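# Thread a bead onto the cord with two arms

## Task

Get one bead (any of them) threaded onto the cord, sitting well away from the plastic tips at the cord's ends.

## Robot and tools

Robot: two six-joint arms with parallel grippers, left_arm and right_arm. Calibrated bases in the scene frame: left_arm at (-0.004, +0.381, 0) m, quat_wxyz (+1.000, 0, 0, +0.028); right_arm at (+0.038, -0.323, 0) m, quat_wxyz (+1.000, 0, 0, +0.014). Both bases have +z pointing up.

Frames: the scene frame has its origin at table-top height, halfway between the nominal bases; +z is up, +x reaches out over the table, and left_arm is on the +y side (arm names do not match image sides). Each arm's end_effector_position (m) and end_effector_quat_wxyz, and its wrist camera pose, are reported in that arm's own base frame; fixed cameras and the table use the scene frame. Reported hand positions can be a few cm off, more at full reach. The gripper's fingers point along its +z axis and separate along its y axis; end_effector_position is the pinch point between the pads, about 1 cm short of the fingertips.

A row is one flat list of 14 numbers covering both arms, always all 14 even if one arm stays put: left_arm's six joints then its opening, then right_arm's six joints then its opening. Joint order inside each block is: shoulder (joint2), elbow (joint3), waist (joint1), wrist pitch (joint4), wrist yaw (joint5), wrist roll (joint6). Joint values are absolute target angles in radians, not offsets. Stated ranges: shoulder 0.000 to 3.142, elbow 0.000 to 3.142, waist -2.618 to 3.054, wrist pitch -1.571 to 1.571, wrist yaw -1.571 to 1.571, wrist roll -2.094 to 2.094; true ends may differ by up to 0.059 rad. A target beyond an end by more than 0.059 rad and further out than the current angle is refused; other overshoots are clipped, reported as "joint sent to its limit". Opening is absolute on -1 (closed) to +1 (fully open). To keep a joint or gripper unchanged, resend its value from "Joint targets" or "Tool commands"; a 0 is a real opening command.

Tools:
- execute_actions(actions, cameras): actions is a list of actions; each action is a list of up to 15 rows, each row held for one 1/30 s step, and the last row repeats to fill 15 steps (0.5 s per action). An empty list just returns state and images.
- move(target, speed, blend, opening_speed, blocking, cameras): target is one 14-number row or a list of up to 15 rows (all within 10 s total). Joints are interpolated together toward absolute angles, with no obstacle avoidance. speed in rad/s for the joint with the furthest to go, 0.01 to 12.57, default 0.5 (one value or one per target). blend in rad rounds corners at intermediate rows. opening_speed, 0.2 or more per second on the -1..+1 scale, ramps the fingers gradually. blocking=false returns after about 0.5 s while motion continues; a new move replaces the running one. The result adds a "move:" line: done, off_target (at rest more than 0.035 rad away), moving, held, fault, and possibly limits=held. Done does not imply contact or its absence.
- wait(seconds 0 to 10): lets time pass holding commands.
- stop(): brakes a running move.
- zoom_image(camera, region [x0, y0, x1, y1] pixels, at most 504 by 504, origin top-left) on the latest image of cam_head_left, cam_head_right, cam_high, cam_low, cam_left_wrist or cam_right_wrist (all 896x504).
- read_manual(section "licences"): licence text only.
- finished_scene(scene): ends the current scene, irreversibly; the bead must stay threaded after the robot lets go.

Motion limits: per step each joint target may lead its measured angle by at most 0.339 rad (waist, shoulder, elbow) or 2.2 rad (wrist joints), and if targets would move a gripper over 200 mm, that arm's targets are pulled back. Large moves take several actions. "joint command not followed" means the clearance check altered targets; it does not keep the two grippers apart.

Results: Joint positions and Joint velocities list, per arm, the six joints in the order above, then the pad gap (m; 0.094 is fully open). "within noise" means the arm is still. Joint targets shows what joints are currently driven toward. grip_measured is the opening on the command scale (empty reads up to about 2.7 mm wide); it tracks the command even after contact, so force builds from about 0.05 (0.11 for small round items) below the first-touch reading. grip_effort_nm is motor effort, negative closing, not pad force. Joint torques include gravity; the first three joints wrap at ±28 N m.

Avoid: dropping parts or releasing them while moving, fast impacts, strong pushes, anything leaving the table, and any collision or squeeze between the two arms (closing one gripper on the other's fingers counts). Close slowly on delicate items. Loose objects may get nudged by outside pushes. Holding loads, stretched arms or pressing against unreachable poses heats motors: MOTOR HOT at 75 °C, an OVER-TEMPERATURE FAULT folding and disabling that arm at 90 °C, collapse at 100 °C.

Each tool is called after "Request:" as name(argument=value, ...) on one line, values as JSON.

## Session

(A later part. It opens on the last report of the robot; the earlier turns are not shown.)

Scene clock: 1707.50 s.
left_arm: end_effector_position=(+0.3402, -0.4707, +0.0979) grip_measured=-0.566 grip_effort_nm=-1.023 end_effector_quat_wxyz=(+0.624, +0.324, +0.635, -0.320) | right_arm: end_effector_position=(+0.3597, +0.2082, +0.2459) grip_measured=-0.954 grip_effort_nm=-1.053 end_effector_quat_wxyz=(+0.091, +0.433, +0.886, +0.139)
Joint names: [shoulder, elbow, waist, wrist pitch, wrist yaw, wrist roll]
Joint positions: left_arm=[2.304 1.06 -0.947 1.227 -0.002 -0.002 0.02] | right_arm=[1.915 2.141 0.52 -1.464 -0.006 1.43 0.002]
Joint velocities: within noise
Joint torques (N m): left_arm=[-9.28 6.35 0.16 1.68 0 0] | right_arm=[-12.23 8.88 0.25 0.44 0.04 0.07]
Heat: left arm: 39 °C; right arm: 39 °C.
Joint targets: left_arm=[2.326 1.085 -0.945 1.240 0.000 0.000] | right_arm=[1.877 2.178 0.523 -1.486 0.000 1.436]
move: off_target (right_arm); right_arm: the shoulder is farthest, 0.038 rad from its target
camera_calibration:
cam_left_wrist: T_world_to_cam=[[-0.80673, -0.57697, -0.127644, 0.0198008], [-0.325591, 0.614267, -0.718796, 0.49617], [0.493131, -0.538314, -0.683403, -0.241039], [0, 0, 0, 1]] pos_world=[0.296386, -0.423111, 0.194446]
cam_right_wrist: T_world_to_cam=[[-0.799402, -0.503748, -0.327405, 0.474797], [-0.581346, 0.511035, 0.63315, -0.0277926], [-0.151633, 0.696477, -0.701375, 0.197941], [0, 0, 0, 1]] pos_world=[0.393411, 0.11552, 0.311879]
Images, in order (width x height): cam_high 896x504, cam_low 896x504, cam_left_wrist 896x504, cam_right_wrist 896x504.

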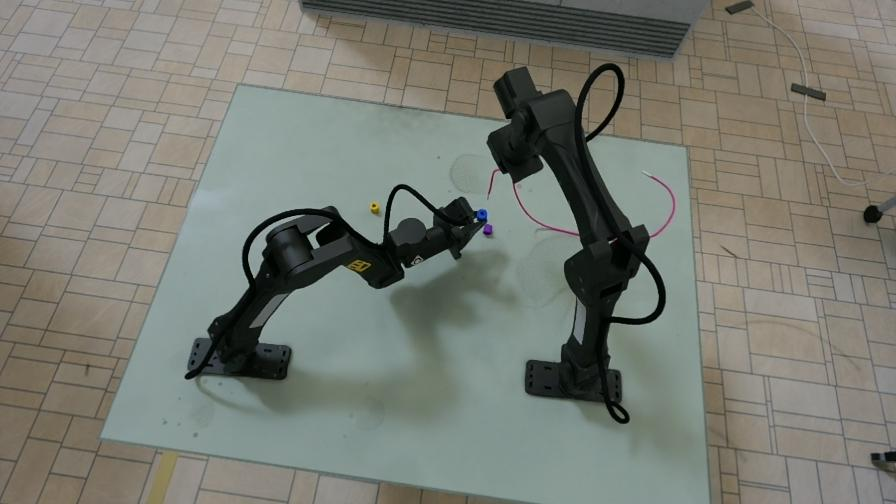

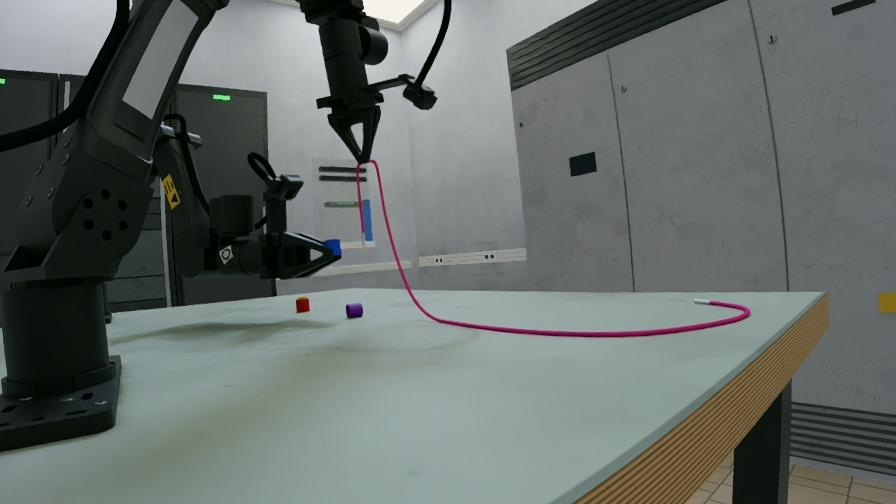

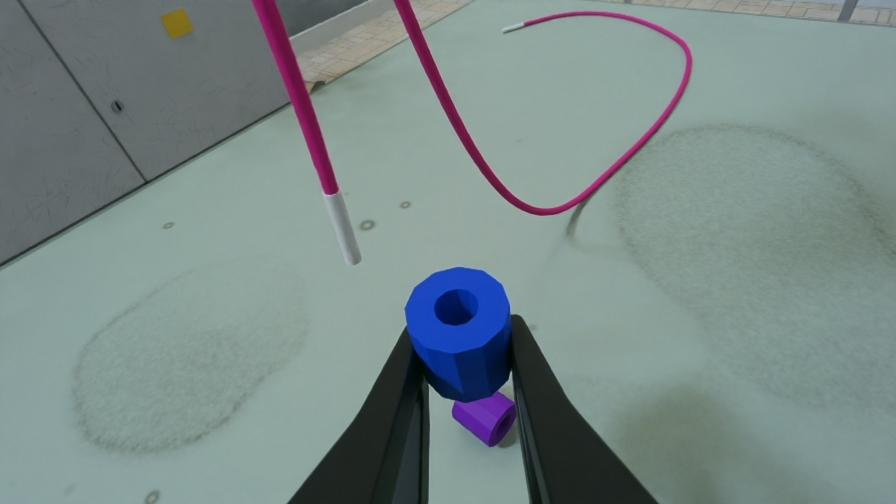

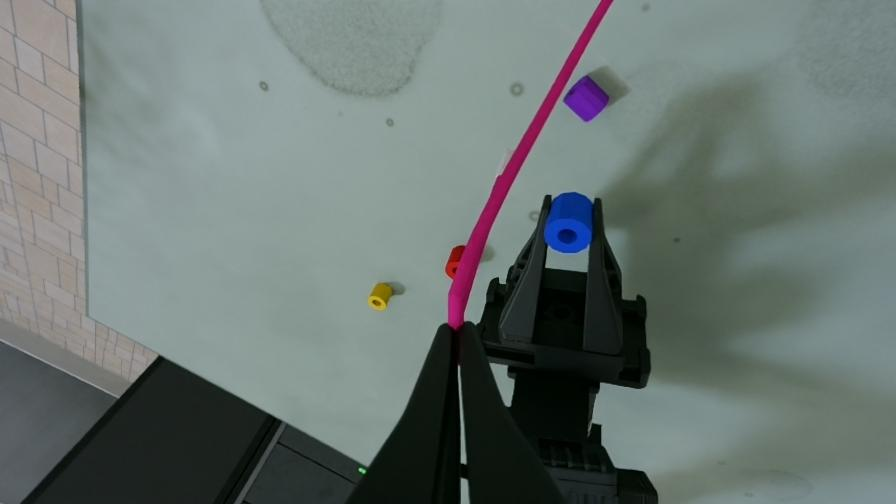

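Request:
zoom_image(camera="cam_low", region=[250, 120, 450, 290])

Scaled by 2.520 from the camera's 896x504 image, which has a finer 1280x720 frame.

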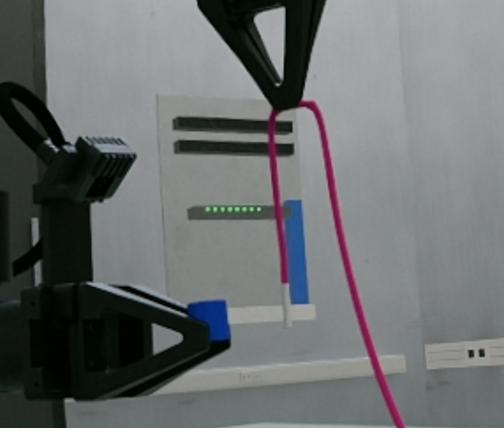

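Request:
move(target=[2.464, 1.205, -0.885, 1.280, 0.0, 0.0, -0.66, 1.877, 2.178, 0.523, -1.486, 0.0, 1.436, -0.96], speed=0.15, cameras=["cam_low", "cam_left_wrist"])

Request:
zoom_image(camera="cam_low", region=[270, 120, 470, 290])

Scene clock: 1751.07 s.
left_arm: end_effector_position=(+0.3786, -0.4682, +0.0672) grip_measured=-0.566 grip_effort_nm=-1.028 end_effector_quat_wxyz=(+0.630, +0.308, +0.646, -0.302) | right_arm: end_effector_position=(+0.3595, +0.2081, +0.2458) grip_measured=-0.954 grip_effort_nm=-1.053 end_effector_quat_wxyz=(+0.091, +0.433, +0.886, +0.139)
Joint names: [shoulder, elbow, waist, wrist pitch, wrist yaw, wrist roll]
Joint positions: left_arm=[2.442 1.18 -0.893 1.236 0 -0.002 0.02] | right_arm=[1.915 2.141 0.52 -1.464 -0.006 1.431 0.002]
Joint velocities: within noise
Joint torques (N m): left_arm=[-10.13 6.32 0.62 1.97 -0.01 0.01] | right_arm=[-12.27 8.85 0.23 0.42 0.04 0.07]
Heat: left arm: 37 °C; right arm: 44 °C.
Joint targets: left_arm=[2.464 1.205 -0.885 1.280 0.000 0.000] | right_arm=[1.877 2.178 0.523 -1.486 0.000 1.436]
move: off_target (left_arm, right_arm); left_arm: the wrist pitch is farthest, 0.044 rad from its target; right_arm: the shoulder is farthest, 0.038 rad from its target
camera_calibration:
cam_left_wrist: T_world_to_cam=[[-0.775482, -0.618337, -0.127621, 0.017013], [-0.361637, 0.600703, -0.713004, 0.49201], [0.517539, -0.50677, -0.689448, -0.273737], [0, 0, 0, 1]] pos_world=[0.332791, -0.423754, 0.164249]
Images, in order (width x height): cam_low 896x504, cam_left_wrist 896x504.

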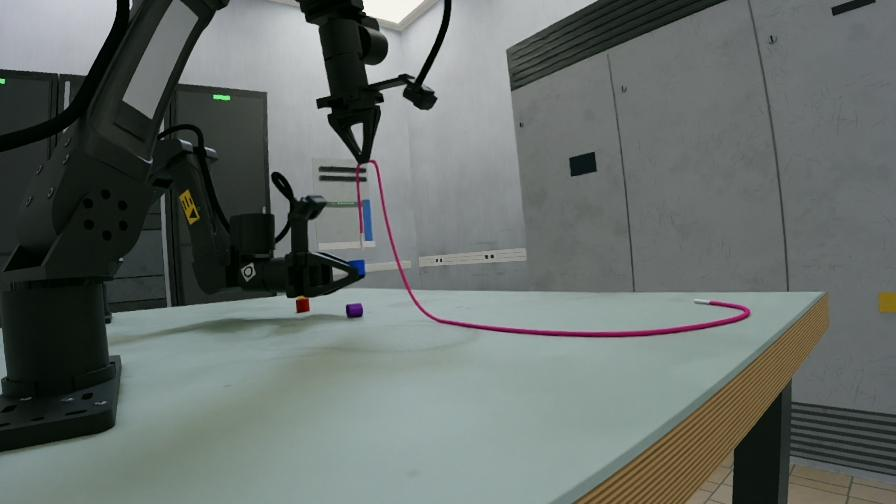

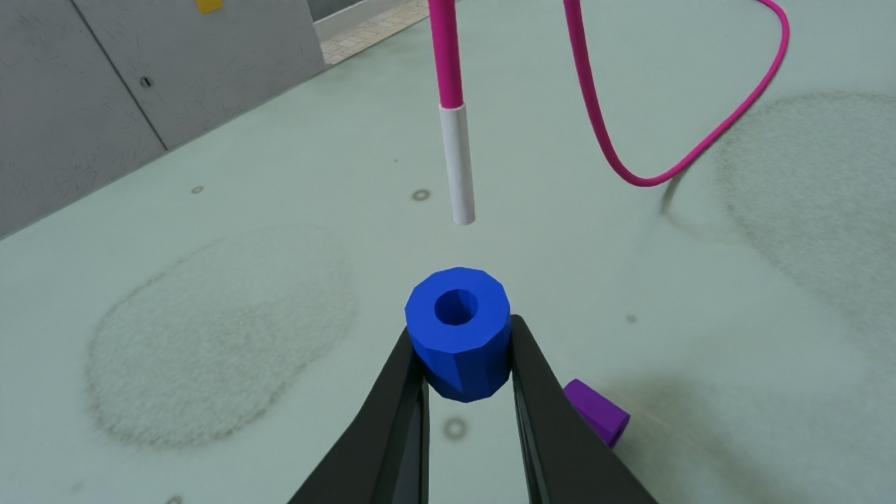

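Scaled by 2.520 from the camera's 896x504 image, which has a finer 1280x720 frame.

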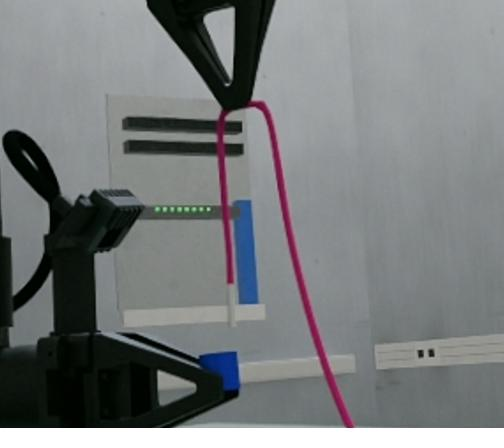

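Request:
move(target=[2.477, 1.247, -0.889, 1.226, 0.0, 0.0, -0.66, 1.877, 2.178, 0.523, -1.486, 0.0, 1.436, -0.96], speed=0.1, cameras=["cam_low", "cam_left_wrist"])

Request:
zoom_image(camera="cam_low", region=[320, 200, 420, 290])

Request:
zoom_image(camera="cam_left_wrist", region=[350, 150, 570, 410])

Scene clock: 1775.53 s.
left_arm: end_effector_position=(+0.3839, -0.4749, +0.0713) grip_measured=-0.566 grip_effort_nm=-1.033 end_effector_quat_wxyz=(+0.632, +0.307, +0.644, -0.303) | right_arm: end_effector_position=(+0.3594, +0.2080, +0.2458) grip_measured=-0.954 grip_effort_nm=-1.053 end_effector_quat_wxyz=(+0.091, +0.433, +0.886, +0.139)
Joint names: [shoulder, elbow, waist, wrist pitch, wrist yaw, wrist roll]
Joint positions: left_arm=[2.453 1.222 -0.893 1.214 0 -0.002 0.02] | right_arm=[1.915 2.141 0.52 -1.465 -0.006 1.431 0.002]
Joint velocities: within noise
Joint torques (N m): left_arm=[-10.15 6.37 0.31 1.69 -0.01 0] | right_arm=[-12.29 8.8 0.25 0.43 0.02 0.08]
Heat: left arm: 40 °C; right arm: 45 °C.
Joint targets: left_arm=[2.477 1.247 -0.889 1.226 0.000 0.000] | right_arm=[1.877 2.178 0.523 -1.486 0.000 1.436]
move: off_target (right_arm); right_arm: the shoulder is farthest, 0.038 rad from its target
camera_calibration:
cam_left_wrist: T_world_to_cam=[[-0.774823, -0.619157, -0.127648, 0.0169781], [-0.357848, 0.596013, -0.718828, 0.497557], [0.521148, -0.511285, -0.683369, -0.281077], [0, 0, 0, 1]] pos_world=[0.337687, -0.429749, 0.167746]
Images, in order (width x height): cam_low 896x504, cam_left_wrist 896x504.

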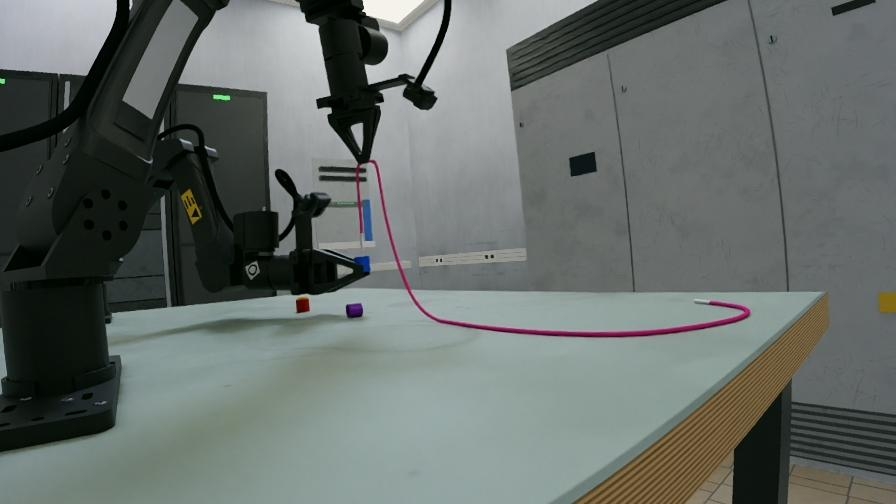

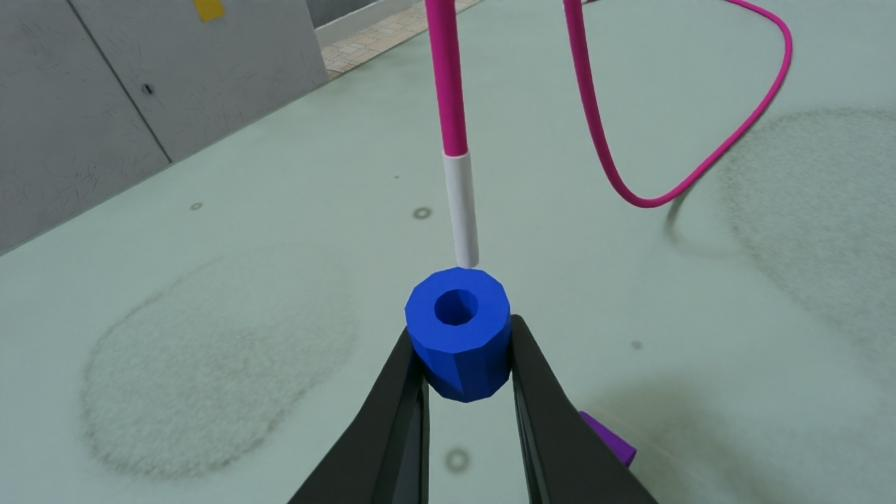

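Scaled by 5.040 from the camera's 896x504 image, which has a finer 1280x720 frame.

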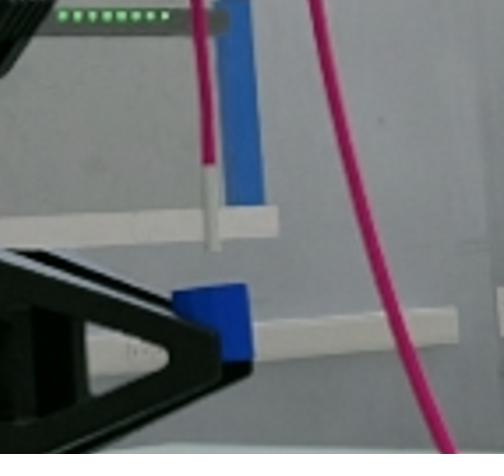

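Scaled by 1.938 from the camera's 896x504 image, which has a finer 1280x720 frame.

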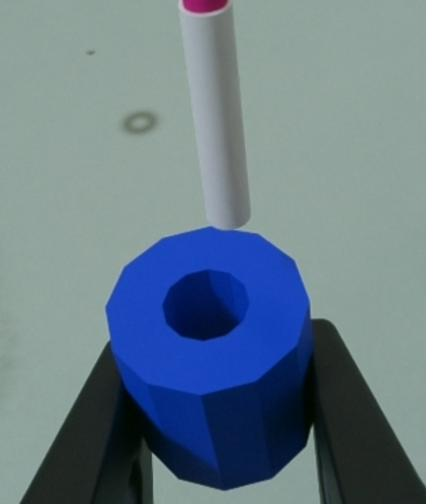

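Request:
move(target=[2.477, 1.247, -0.899, 1.226, 0.0, 0.0, -0.66, 1.861, 2.074, 0.523, -1.405, 0.0, 1.436, -0.96], speed=0.1, cameras=["cam_low", "cam_left_wrist"])

Request:
zoom_image(camera="cam_low", region=[320, 200, 420, 290])

Request:
zoom_image(camera="cam_left_wrist", region=[350, 150, 570, 410])

Scene clock: 1824.77 s.
left_arm: end_effector_position=(+0.3840, -0.4749, +0.0712) grip_measured=-0.566 grip_effort_nm=-1.028 end_effector_quat_wxyz=(+0.632, +0.307, +0.644, -0.303) | right_arm: end_effector_position=(+0.3622, +0.2096, +0.2366) grip_measured=-0.955 grip_effort_nm=-1.053 end_effector_quat_wxyz=(+0.091, +0.433, +0.886, +0.139)
Joint names: [shoulder, elbow, waist, wrist pitch, wrist yaw, wrist roll]
Joint positions: left_arm=[2.453 1.222 -0.893 1.213 0 -0.002 0.02] | right_arm=[1.908 2.092 0.52 -1.422 -0.006 1.431 0.002]
Joint velocities: within noise
Joint torques (N m): left_arm=[-10.15 6.38 -0.51 1.68 -0.01 0] | right_arm=[-13.15 4.78 0.31 0.83 0.04 0.07]
Heat: left arm: 39 °C; right arm: 45 °C.
Joint targets: left_arm=[2.477 1.247 -0.899 1.226 0.000 0.000] | right_arm=[1.861 2.074 0.523 -1.405 0.000 1.436]
move: off_target (right_arm); right_arm: the shoulder is farthest, 0.047 rad from its target
camera_calibration:
cam_left_wrist: T_world_to_cam=[[-0.774861, -0.619117, -0.127606, 0.017017], [-0.358054, 0.596225, -0.718549, 0.497767], [0.520948, -0.511086, -0.68367, -0.280977], [0, 0, 0, 1]] pos_world=[0.337788, -0.429849, 0.167746]
Images, in order (width x height): cam_low 896x504, cam_left_wrist 896x504.

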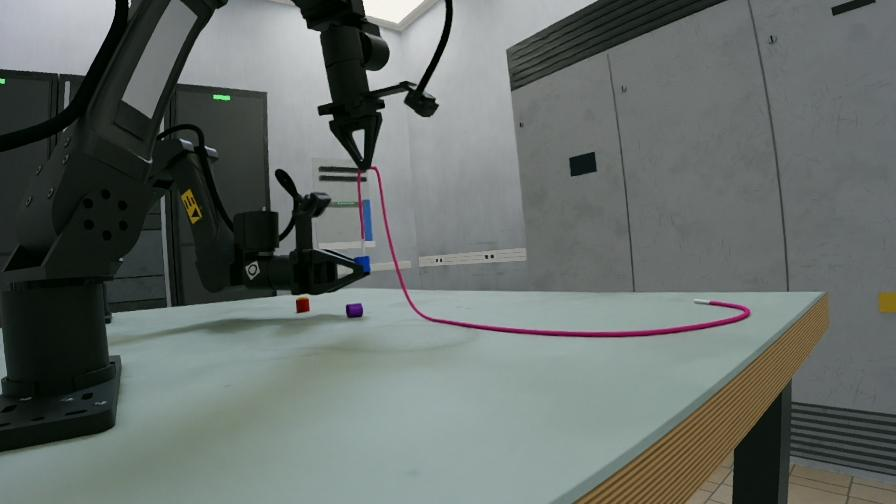

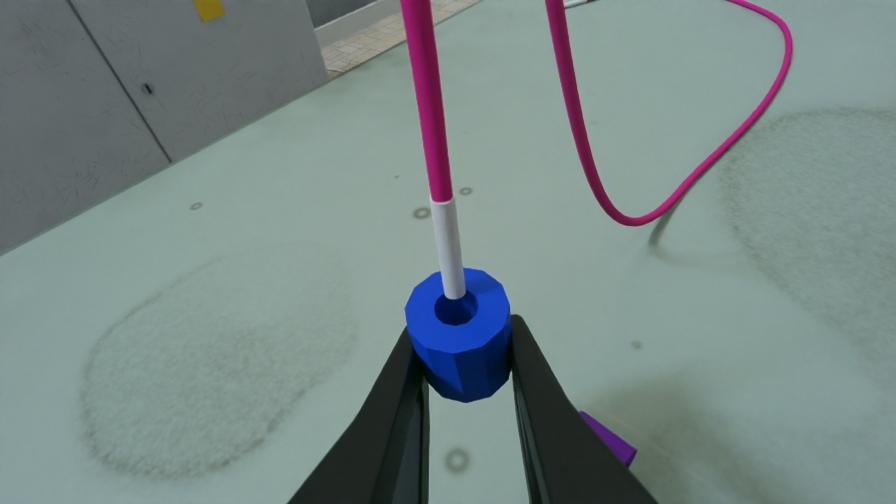

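Scaled by 5.040 from the camera's 896x504 image, which has a finer 1280x720 frame.

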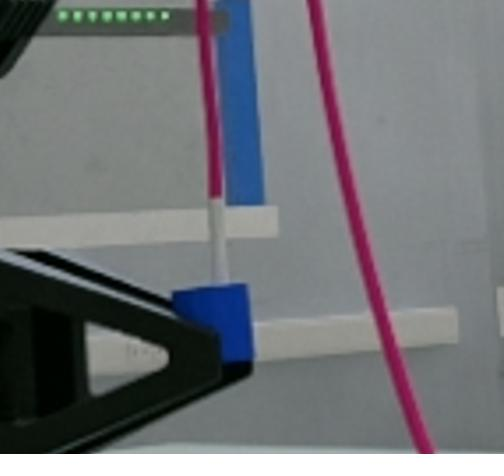

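Scaled by 1.938 from the camera's 896x504 image, which has a finer 1280x720 frame.

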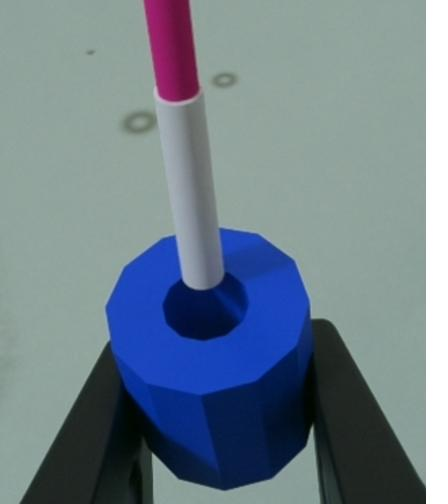

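Request:
move(target=[[2.483, 1.263, -0.899, 1.217, 0.0, 0.0, -0.66, 1.861, 2.074, 0.523, -1.405, 0.0, 1.436, -0.96], [2.483, 1.263, -0.899, 1.217, 0.0, 0.0, -0.66, 1.840, 2.001, 0.523, -1.353, 0.0, 1.436, -0.96]], speed=0.08, cameras=["cam_low", "cam_left_wrist"])

Request:
zoom_image(camera="cam_low", region=[320, 200, 420, 290])

Request:
zoom_image(camera="cam_left_wrist", region=[350, 150, 570, 410])

Scene clock: 1853.83 s.
left_arm: end_effector_position=(+0.3860, -0.4774, +0.0721) grip_measured=-0.566 grip_effort_nm=-1.028 end_effector_quat_wxyz=(+0.633, +0.307, +0.643, -0.303) | right_arm: end_effector_position=(+0.3620, +0.2095, +0.2272) grip_measured=-0.955 grip_effort_nm=-1.057 end_effector_quat_wxyz=(+0.091, +0.433, +0.886, +0.140)
Joint names: [shoulder, elbow, waist, wrist pitch, wrist yaw, wrist roll]
Joint positions: left_arm=[2.458 1.238 -0.893 1.204 0 -0.002 0.02] | right_arm=[1.886 2.02 0.52 -1.37 -0.006 1.431 0.002]
Joint velocities: within noise
Joint torques (N m): left_arm=[-10.24 6.42 -0.51 1.68 -0.01 0] | right_arm=[-12.89 4.82 0.25 0.82 0.04 0.07]
Heat: left arm: 38 °C; right arm: 45 °C.
Joint targets: left_arm=[2.483 1.263 -0.899 1.217 0.000 0.000] | right_arm=[1.840 2.001 0.523 -1.353 0.000 1.436]
move: off_target (right_arm); right_arm: the shoulder is farthest, 0.046 rad from its target
camera_calibration:
cam_left_wrist: T_world_to_cam=[[-0.774674, -0.619339, -0.127672, 0.0169287], [-0.357169, 0.595147, -0.719882, 0.499742], [0.521834, -0.512073, -0.682253, -0.283577], [0, 0, 0, 1]] pos_world=[0.339587, -0.432148, 0.168445]
Images, in order (width x height): cam_low 896x504, cam_left_wrist 896x504.

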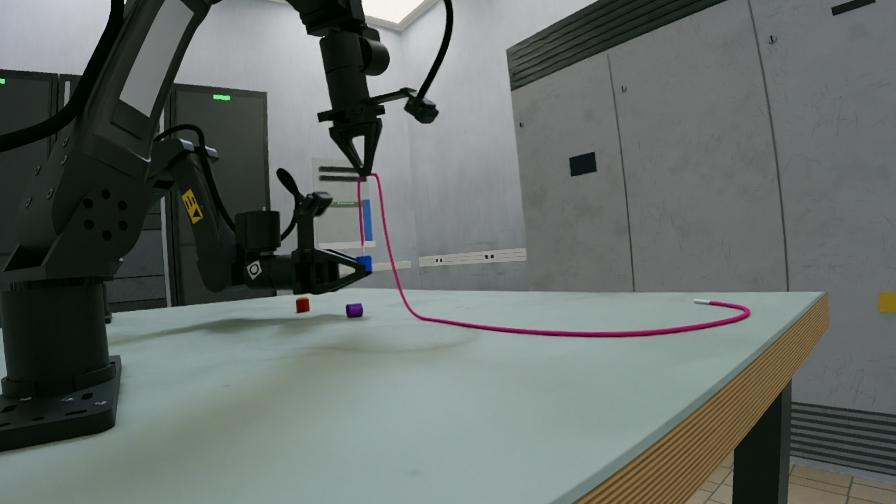

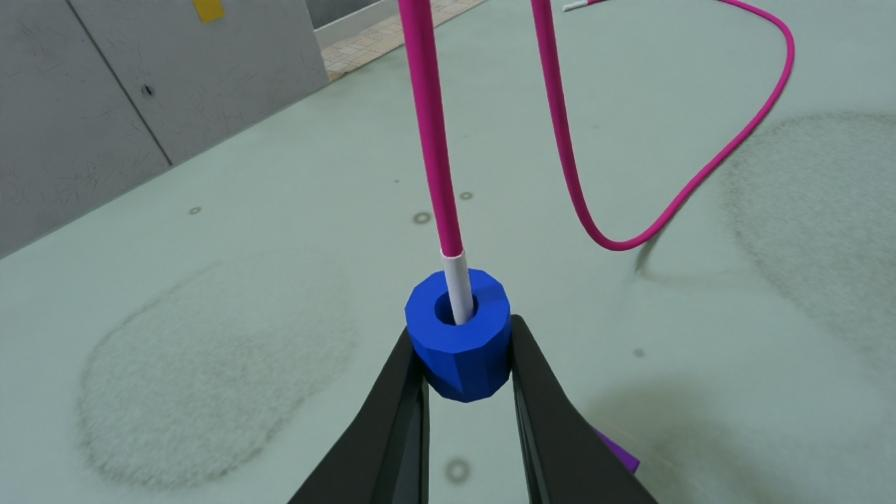

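Scaled by 5.040 from the camera's 896x504 image, which has a finer 1280x720 frame.

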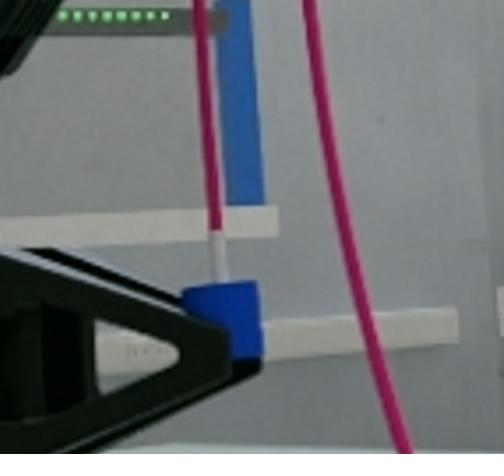

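Scaled by 1.938 from the camera's 896x504 image, which has a finer 1280x720 frame.

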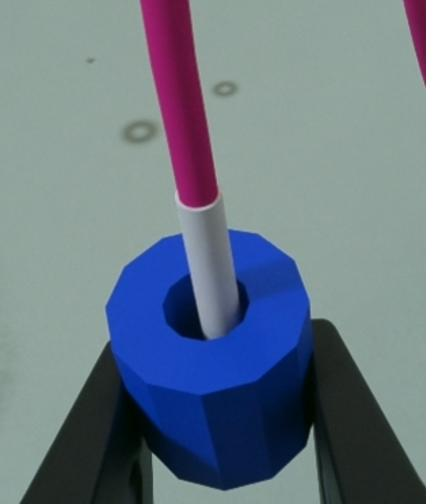

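Request:
move(target=[2.483, 1.263, -0.899, 1.217, 0.0, 0.0, -0.66, 1.7985, 1.8225, 0.523, -1.215, 0.0, 1.436, -0.96], speed=0.1, cameras=["cam_low", "cam_left_wrist"])

Request:
zoom_image(camera="cam_low", region=[300, 170, 420, 300])

Scene clock: 1873.10 s.
left_arm: end_effector_position=(+0.3860, -0.4774, +0.0719) grip_measured=-0.566 grip_effort_nm=-1.028 end_effector_quat_wxyz=(+0.633, +0.307, +0.643, -0.303) | right_arm: end_effector_position=(+0.3620, +0.2095, +0.1975) grip_measured=-0.955 grip_effort_nm=-1.057 end_effector_quat_wxyz=(+0.092, +0.433, +0.886, +0.140)
Joint names: [shoulder, elbow, waist, wrist pitch, wrist yaw, wrist roll]
Joint positions: left_arm=[2.458 1.238 -0.893 1.204 0 -0.002 0.02] | right_arm=[1.844 1.842 0.52 -1.232 -0.006 1.431 0.002]
Joint velocities: within noise
Joint torques (N m): left_arm=[-10.22 6.43 -0.51 1.68 -0.02 0] | right_arm=[-12.75 5.01 0.23 0.82 0.02 0.05]
Heat: left arm: 36 °C; right arm: 44 °C.
Joint targets: left_arm=[2.483 1.263 -0.899 1.217 0.000 0.000] | right_arm=[1.798 1.822 0.523 -1.215 0.000 1.436]
move: off_target (right_arm); right_arm: the shoulder is farthest, 0.046 rad from its target
camera_calibration:
cam_left_wrist: T_world_to_cam=[[-0.774713, -0.619299, -0.12763, 0.0169267], [-0.357375, 0.59536, -0.719604, 0.499714], [0.521635, -0.511874, -0.682555, -0.283509], [0, 0, 0, 1]] pos_world=[0.339587, -0.432148, 0.168245]
Images, in order (width x height): cam_low 896x504, cam_left_wrist 896x504.

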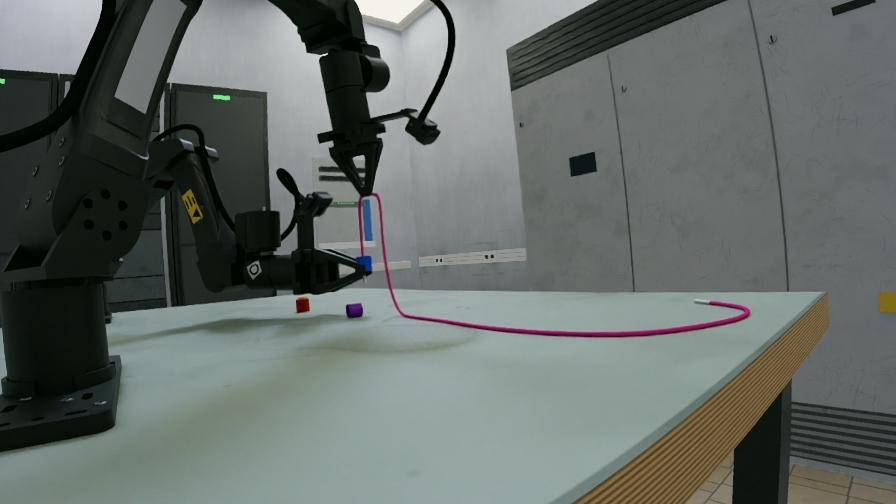

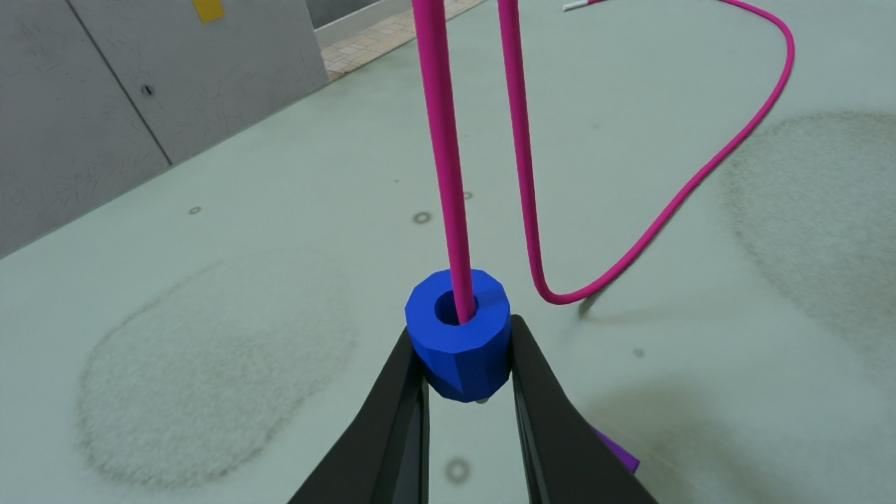

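Scaled by 3.877 from the camera's 896x504 image, which has a finer 1280x720 frame.

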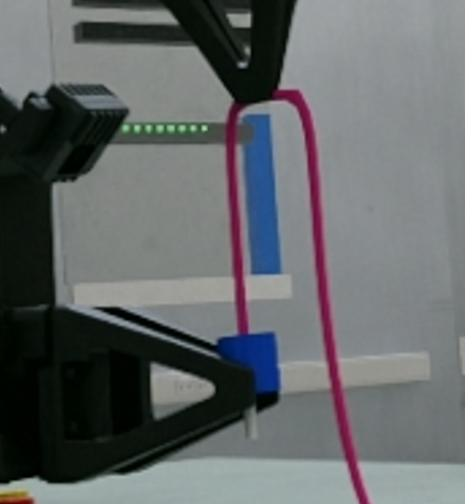

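Request:
move(target=[[2.483, 1.263, -0.899, 1.217, 0.0, 0.0, -0.66, 1.777, 1.677, 0.523, -1.092, 0.0, 1.436, -0.96], [2.483, 1.263, -0.899, 1.217, 0.0, 0.0, -0.66, 1.771, 1.559, 0.523, -0.979, 0.0, 1.436, -0.96]], speed=0.12, cameras=["cam_low", "cam_left_wrist", "cam_high"])

Request:
zoom_image(camera="cam_low", region=[290, 180, 430, 330])

Scene clock: 1897.83 s.
left_arm: end_effector_position=(+0.3860, -0.4774, +0.0719) grip_measured=-0.566 grip_effort_nm=-1.028 end_effector_quat_wxyz=(+0.633, +0.307, +0.643, -0.303) | right_arm: end_effector_position=(+0.3621, +0.2095, +0.1406) grip_measured=-0.955 grip_effort_nm=-1.057 end_effector_quat_wxyz=(+0.092, +0.433, +0.886, +0.140)
Joint names: [shoulder, elbow, waist, wrist pitch, wrist yaw, wrist roll]
Joint positions: left_arm=[2.458 1.238 -0.893 1.204 0 -0.002 0.02] | right_arm=[1.816 1.578 0.52 -0.996 -0.006 1.431 0.002]
Joint velocities: within noise
Joint torques (N m): left_arm=[-10.24 6.42 -0.49 1.68 -0.01 0.01] | right_arm=[-12.66 5.16 0.29 0.81 0.05 0.07]
Heat: left arm: 35 °C; right arm: 41 °C.
Joint targets: left_arm=[2.483 1.263 -0.899 1.217 0.000 0.000] | right_arm=[1.771 1.559 0.523 -0.979 0.000 1.436]
move: off_target (right_arm); right_arm: the shoulder is farthest, 0.045 rad from its target
camera_calibration:
cam_left_wrist: T_world_to_cam=[[-0.774713, -0.619299, -0.12763, 0.0169267], [-0.357375, 0.59536, -0.719604, 0.499714], [0.521635, -0.511874, -0.682555, -0.283509], [0, 0, 0, 1]] pos_world=[0.339587, -0.432148, 0.168245]
Images, in order (width x height): cam_high 896x504, cam_low 896x504, cam_left_wrist 896x504.

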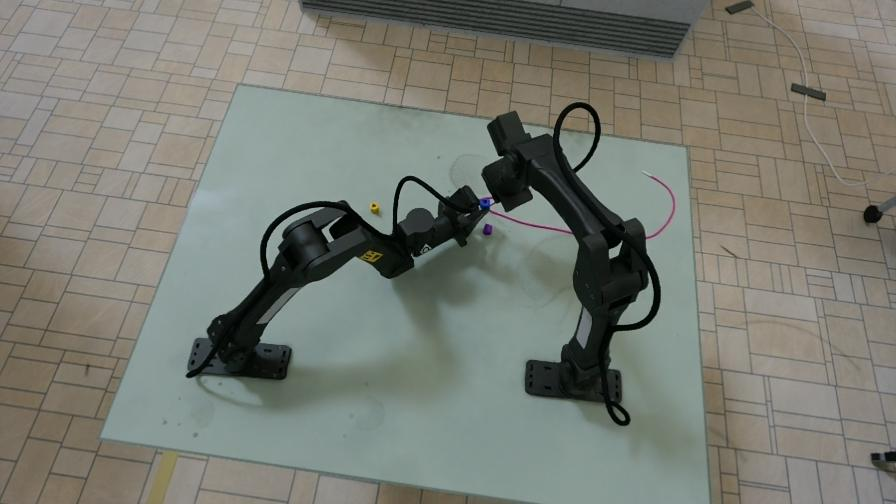

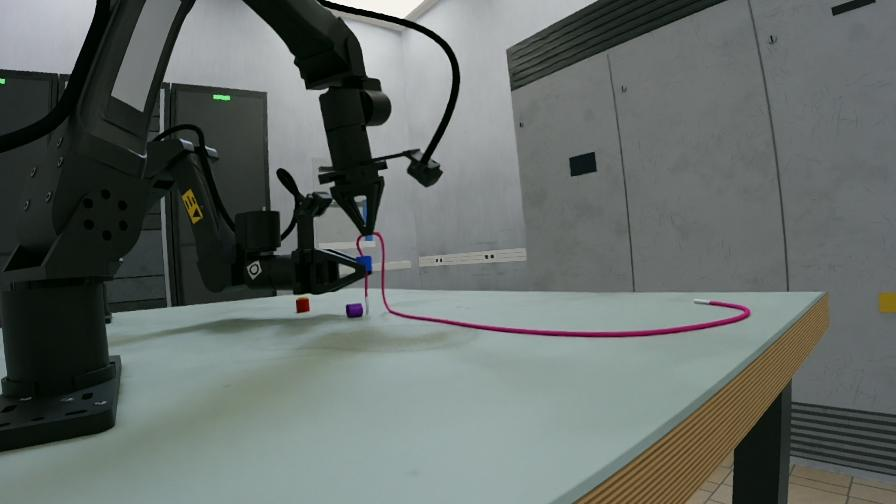

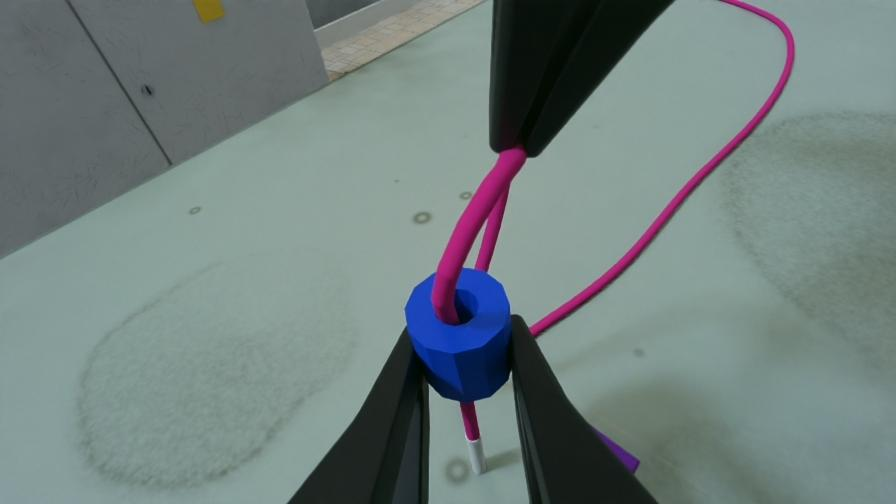

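Scaled by 3.360 from the camera's 896x504 image, which has a finer 1280x720 frame.

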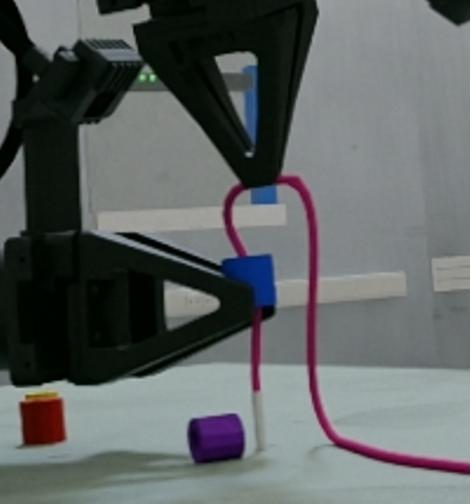

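Request:
move(target=[[2.497, 1.267, -0.899, 1.206, 0.0, 0.0, -0.66, 1.869, 1.389, 0.485, -0.774, 0.0, 1.400, -0.96], [2.512, 1.272, -0.899, 1.194, 0.0, 0.0, -0.66, 1.941, 1.262, 0.453, -0.578, 0.0, 1.368, -0.96]], speed=0.15, cameras=["cam_low", "cam_left_wrist"])

Request:
zoom_image(camera="cam_low", region=[290, 200, 450, 340])

Scene clock: 1969.93 s.
left_arm: end_effector_position=(+0.3860, -0.4774, +0.0521) grip_measured=-0.566 grip_effort_nm=-1.028 end_effector_quat_wxyz=(+0.618, +0.314, +0.657, -0.296) | right_arm: end_effector_position=(+0.3782, +0.1903, +0.0317) grip_measured=-0.955 grip_effort_nm=-1.057 end_effector_quat_wxyz=(+0.097, +0.434, +0.886, +0.131)
Joint names: [shoulder, elbow, waist, wrist pitch, wrist yaw, wrist roll]
Joint positions: left_arm=[2.487 1.247 -0.893 1.18 0 -0.002 0.02] | right_arm=[1.925 1.28 0.461 -0.597 -0.006 1.373 0.002]
Joint velocities: within noise
Joint torques (N m): left_arm=[-10.3 6.37 -0.47 1.69 -0.01 0.01] | right_arm=[-8.25 4.77 -0.77 0.81 0.03 -0.03]
Heat: left arm: 35 °C; right arm: 39 °C.
Joint targets: left_arm=[2.512 1.272 -0.899 1.194 0.000 0.000] | right_arm=[1.941 1.262 0.453 -0.578 0.000 1.368]
move: done
camera_calibration:
cam_left_wrist: T_world_to_cam=[[-0.778232, -0.61492, -0.127389, 0.0178989], [-0.376874, 0.619601, -0.688521, 0.503074], [0.502315, -0.48782, -0.713941, -0.276486], [0, 0, 0, 1]] pos_world=[0.342408, -0.435574, 0.151263]
Images, in order (width x height): cam_low 896x504, cam_left_wrist 896x504.

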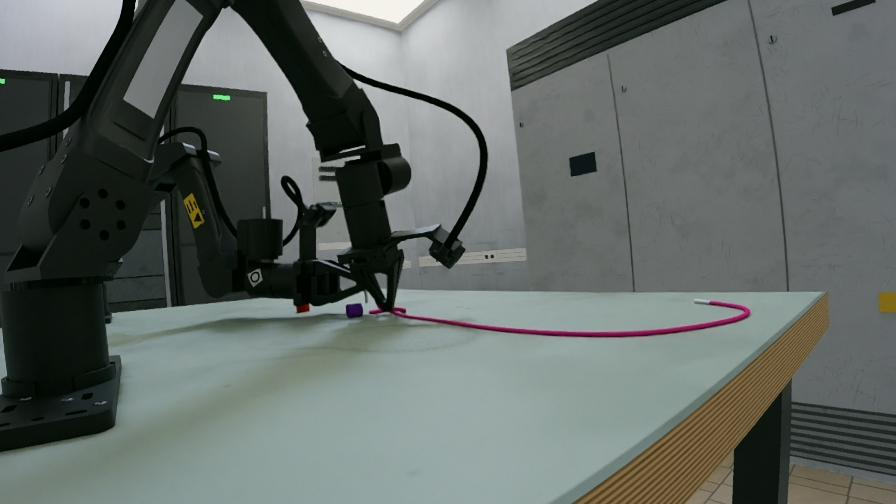

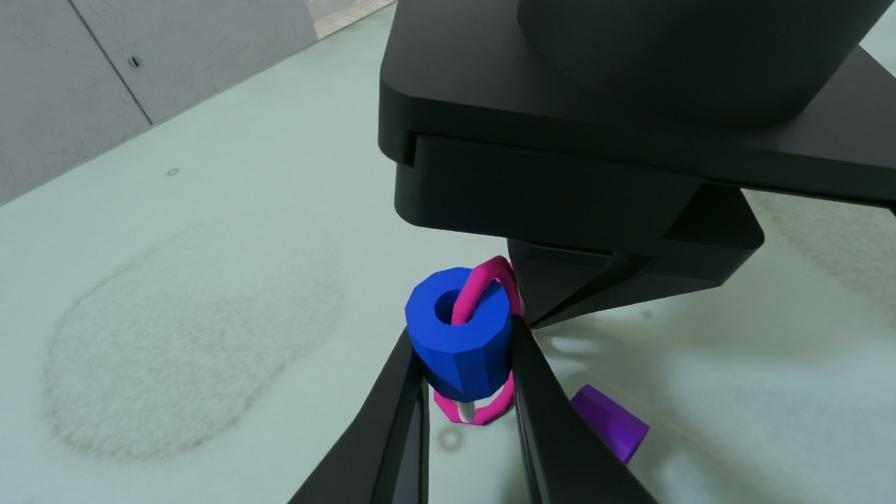

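Scaled by 3.150 from the camera's 896x504 image, which has a finer 1280x720 frame.

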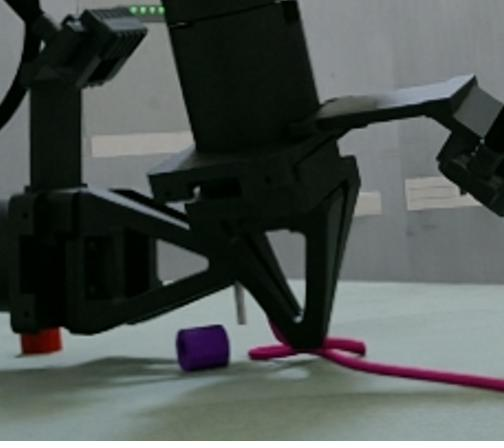

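Request:
move(target=[[2.512, 1.272, -0.899, 1.194, 0.0, 0.0, -0.66, 1.941, 1.262, 0.453, -0.578, 0.0, 1.368, -0.5], [2.512, 1.272, -0.899, 1.194, 0.0, 0.0, -0.66, 1.880, 1.330, 0.400, -0.700, 0.0, 1.320, -0.5]], speed=0.2, opening_speed=0.5, cameras=["cam_low", "cam_left_wrist", "cam_right_wrist"])

Request:
zoom_image(camera="cam_low", region=[290, 200, 450, 340])

Scene clock: 2047.40 s.
left_arm: end_effector_position=(+0.3860, -0.4775, +0.0520) grip_measured=-0.566 grip_effort_nm=-1.023 end_effector_quat_wxyz=(+0.618, +0.314, +0.657, -0.296) | right_arm: end_effector_position=(+0.3737, +0.1629, +0.0293) grip_measured=-0.503 grip_effort_nm=0.129 end_effector_quat_wxyz=(+0.081, +0.440, +0.889, +0.100)
Joint names: [shoulder, elbow, waist, wrist pitch, wrist yaw, wrist roll]
Joint positions: left_arm=[2.487 1.248 -0.893 1.179 0 -0.002 0.02] | right_arm=[1.925 1.291 0.406 -0.679 -0.006 1.325 0.023]
Joint velocities: within noise
Joint torques (N m): left_arm=[-10.3 6.34 -0.49 1.69 -0.02 0.01] | right_arm=[-12.92 9.02 -0.5 0.32 0.04 -0.02]
Heat: left arm: 34 °C; right arm: 39 °C.
Joint targets: left_arm=[2.512 1.272 -0.899 1.194 0.000 0.000] | right_arm=[1.880 1.330 0.400 -0.700 0.000 1.320]
move: off_target (right_arm); right_arm: the shoulder is farthest, 0.045 rad from its target
camera_calibration:
cam_left_wrist: T_world_to_cam=[[-0.77827, -0.614882, -0.127342, 0.0178601], [-0.377073, 0.619803, -0.68823, 0.503249], [0.502107, -0.487612, -0.714229, -0.276329], [0, 0, 0, 1]] pos_world=[0.342408, -0.435674, 0.151263]
cam_right_wrist: T_world_to_cam=[[-0.821855, -0.510374, -0.253127, 0.399555], [-0.540087, 0.556626, 0.631248, 0.117819], [-0.181276, 0.655504, -0.733112, 0.0983167], [0, 0, 0, 1]] pos_world=[0.409831, 0.0738941, 0.098842]
Images, in order (width x height): cam_low 896x504, cam_left_wrist 896x504, cam_right_wrist 896x504.

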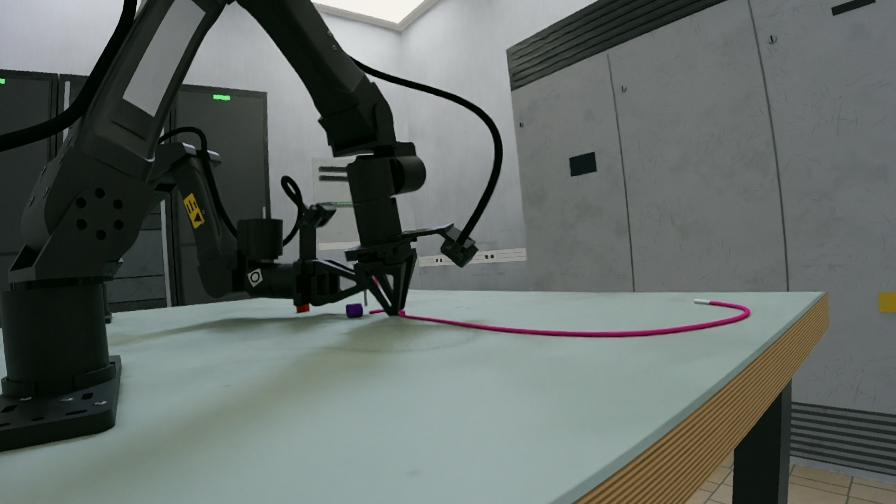

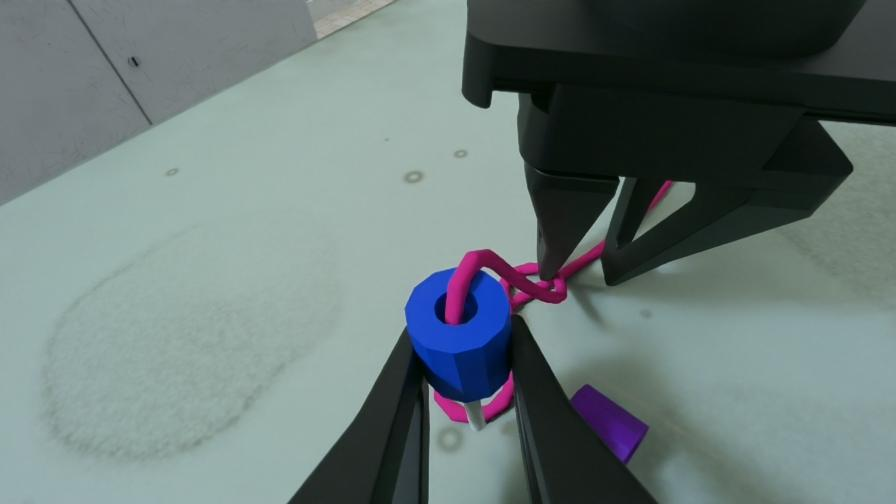

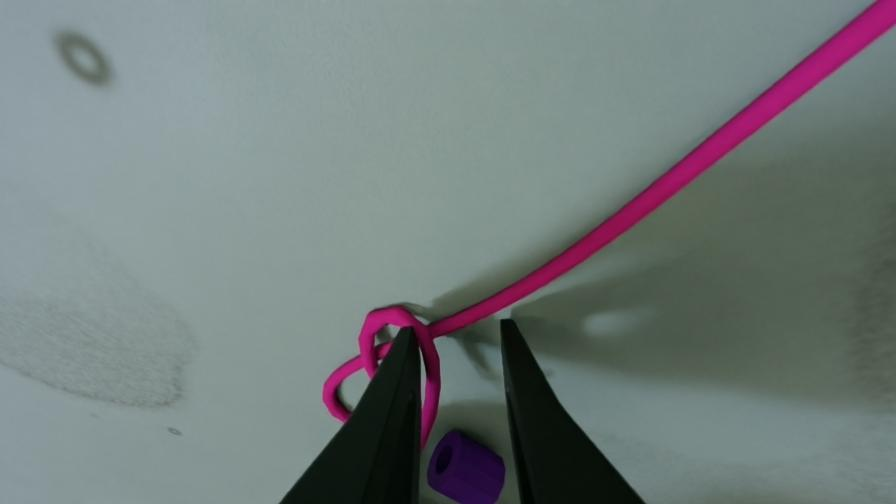

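Scaled by 3.150 from the camera's 896x504 image, which has a finer 1280x720 frame.

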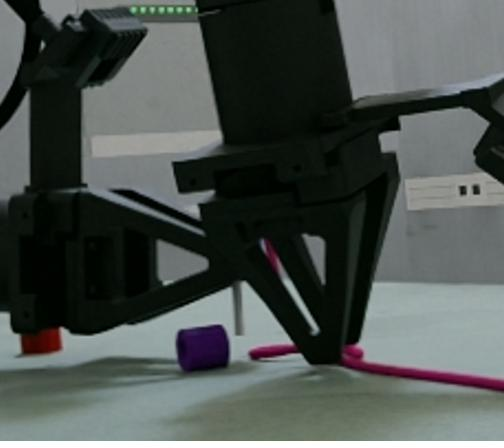

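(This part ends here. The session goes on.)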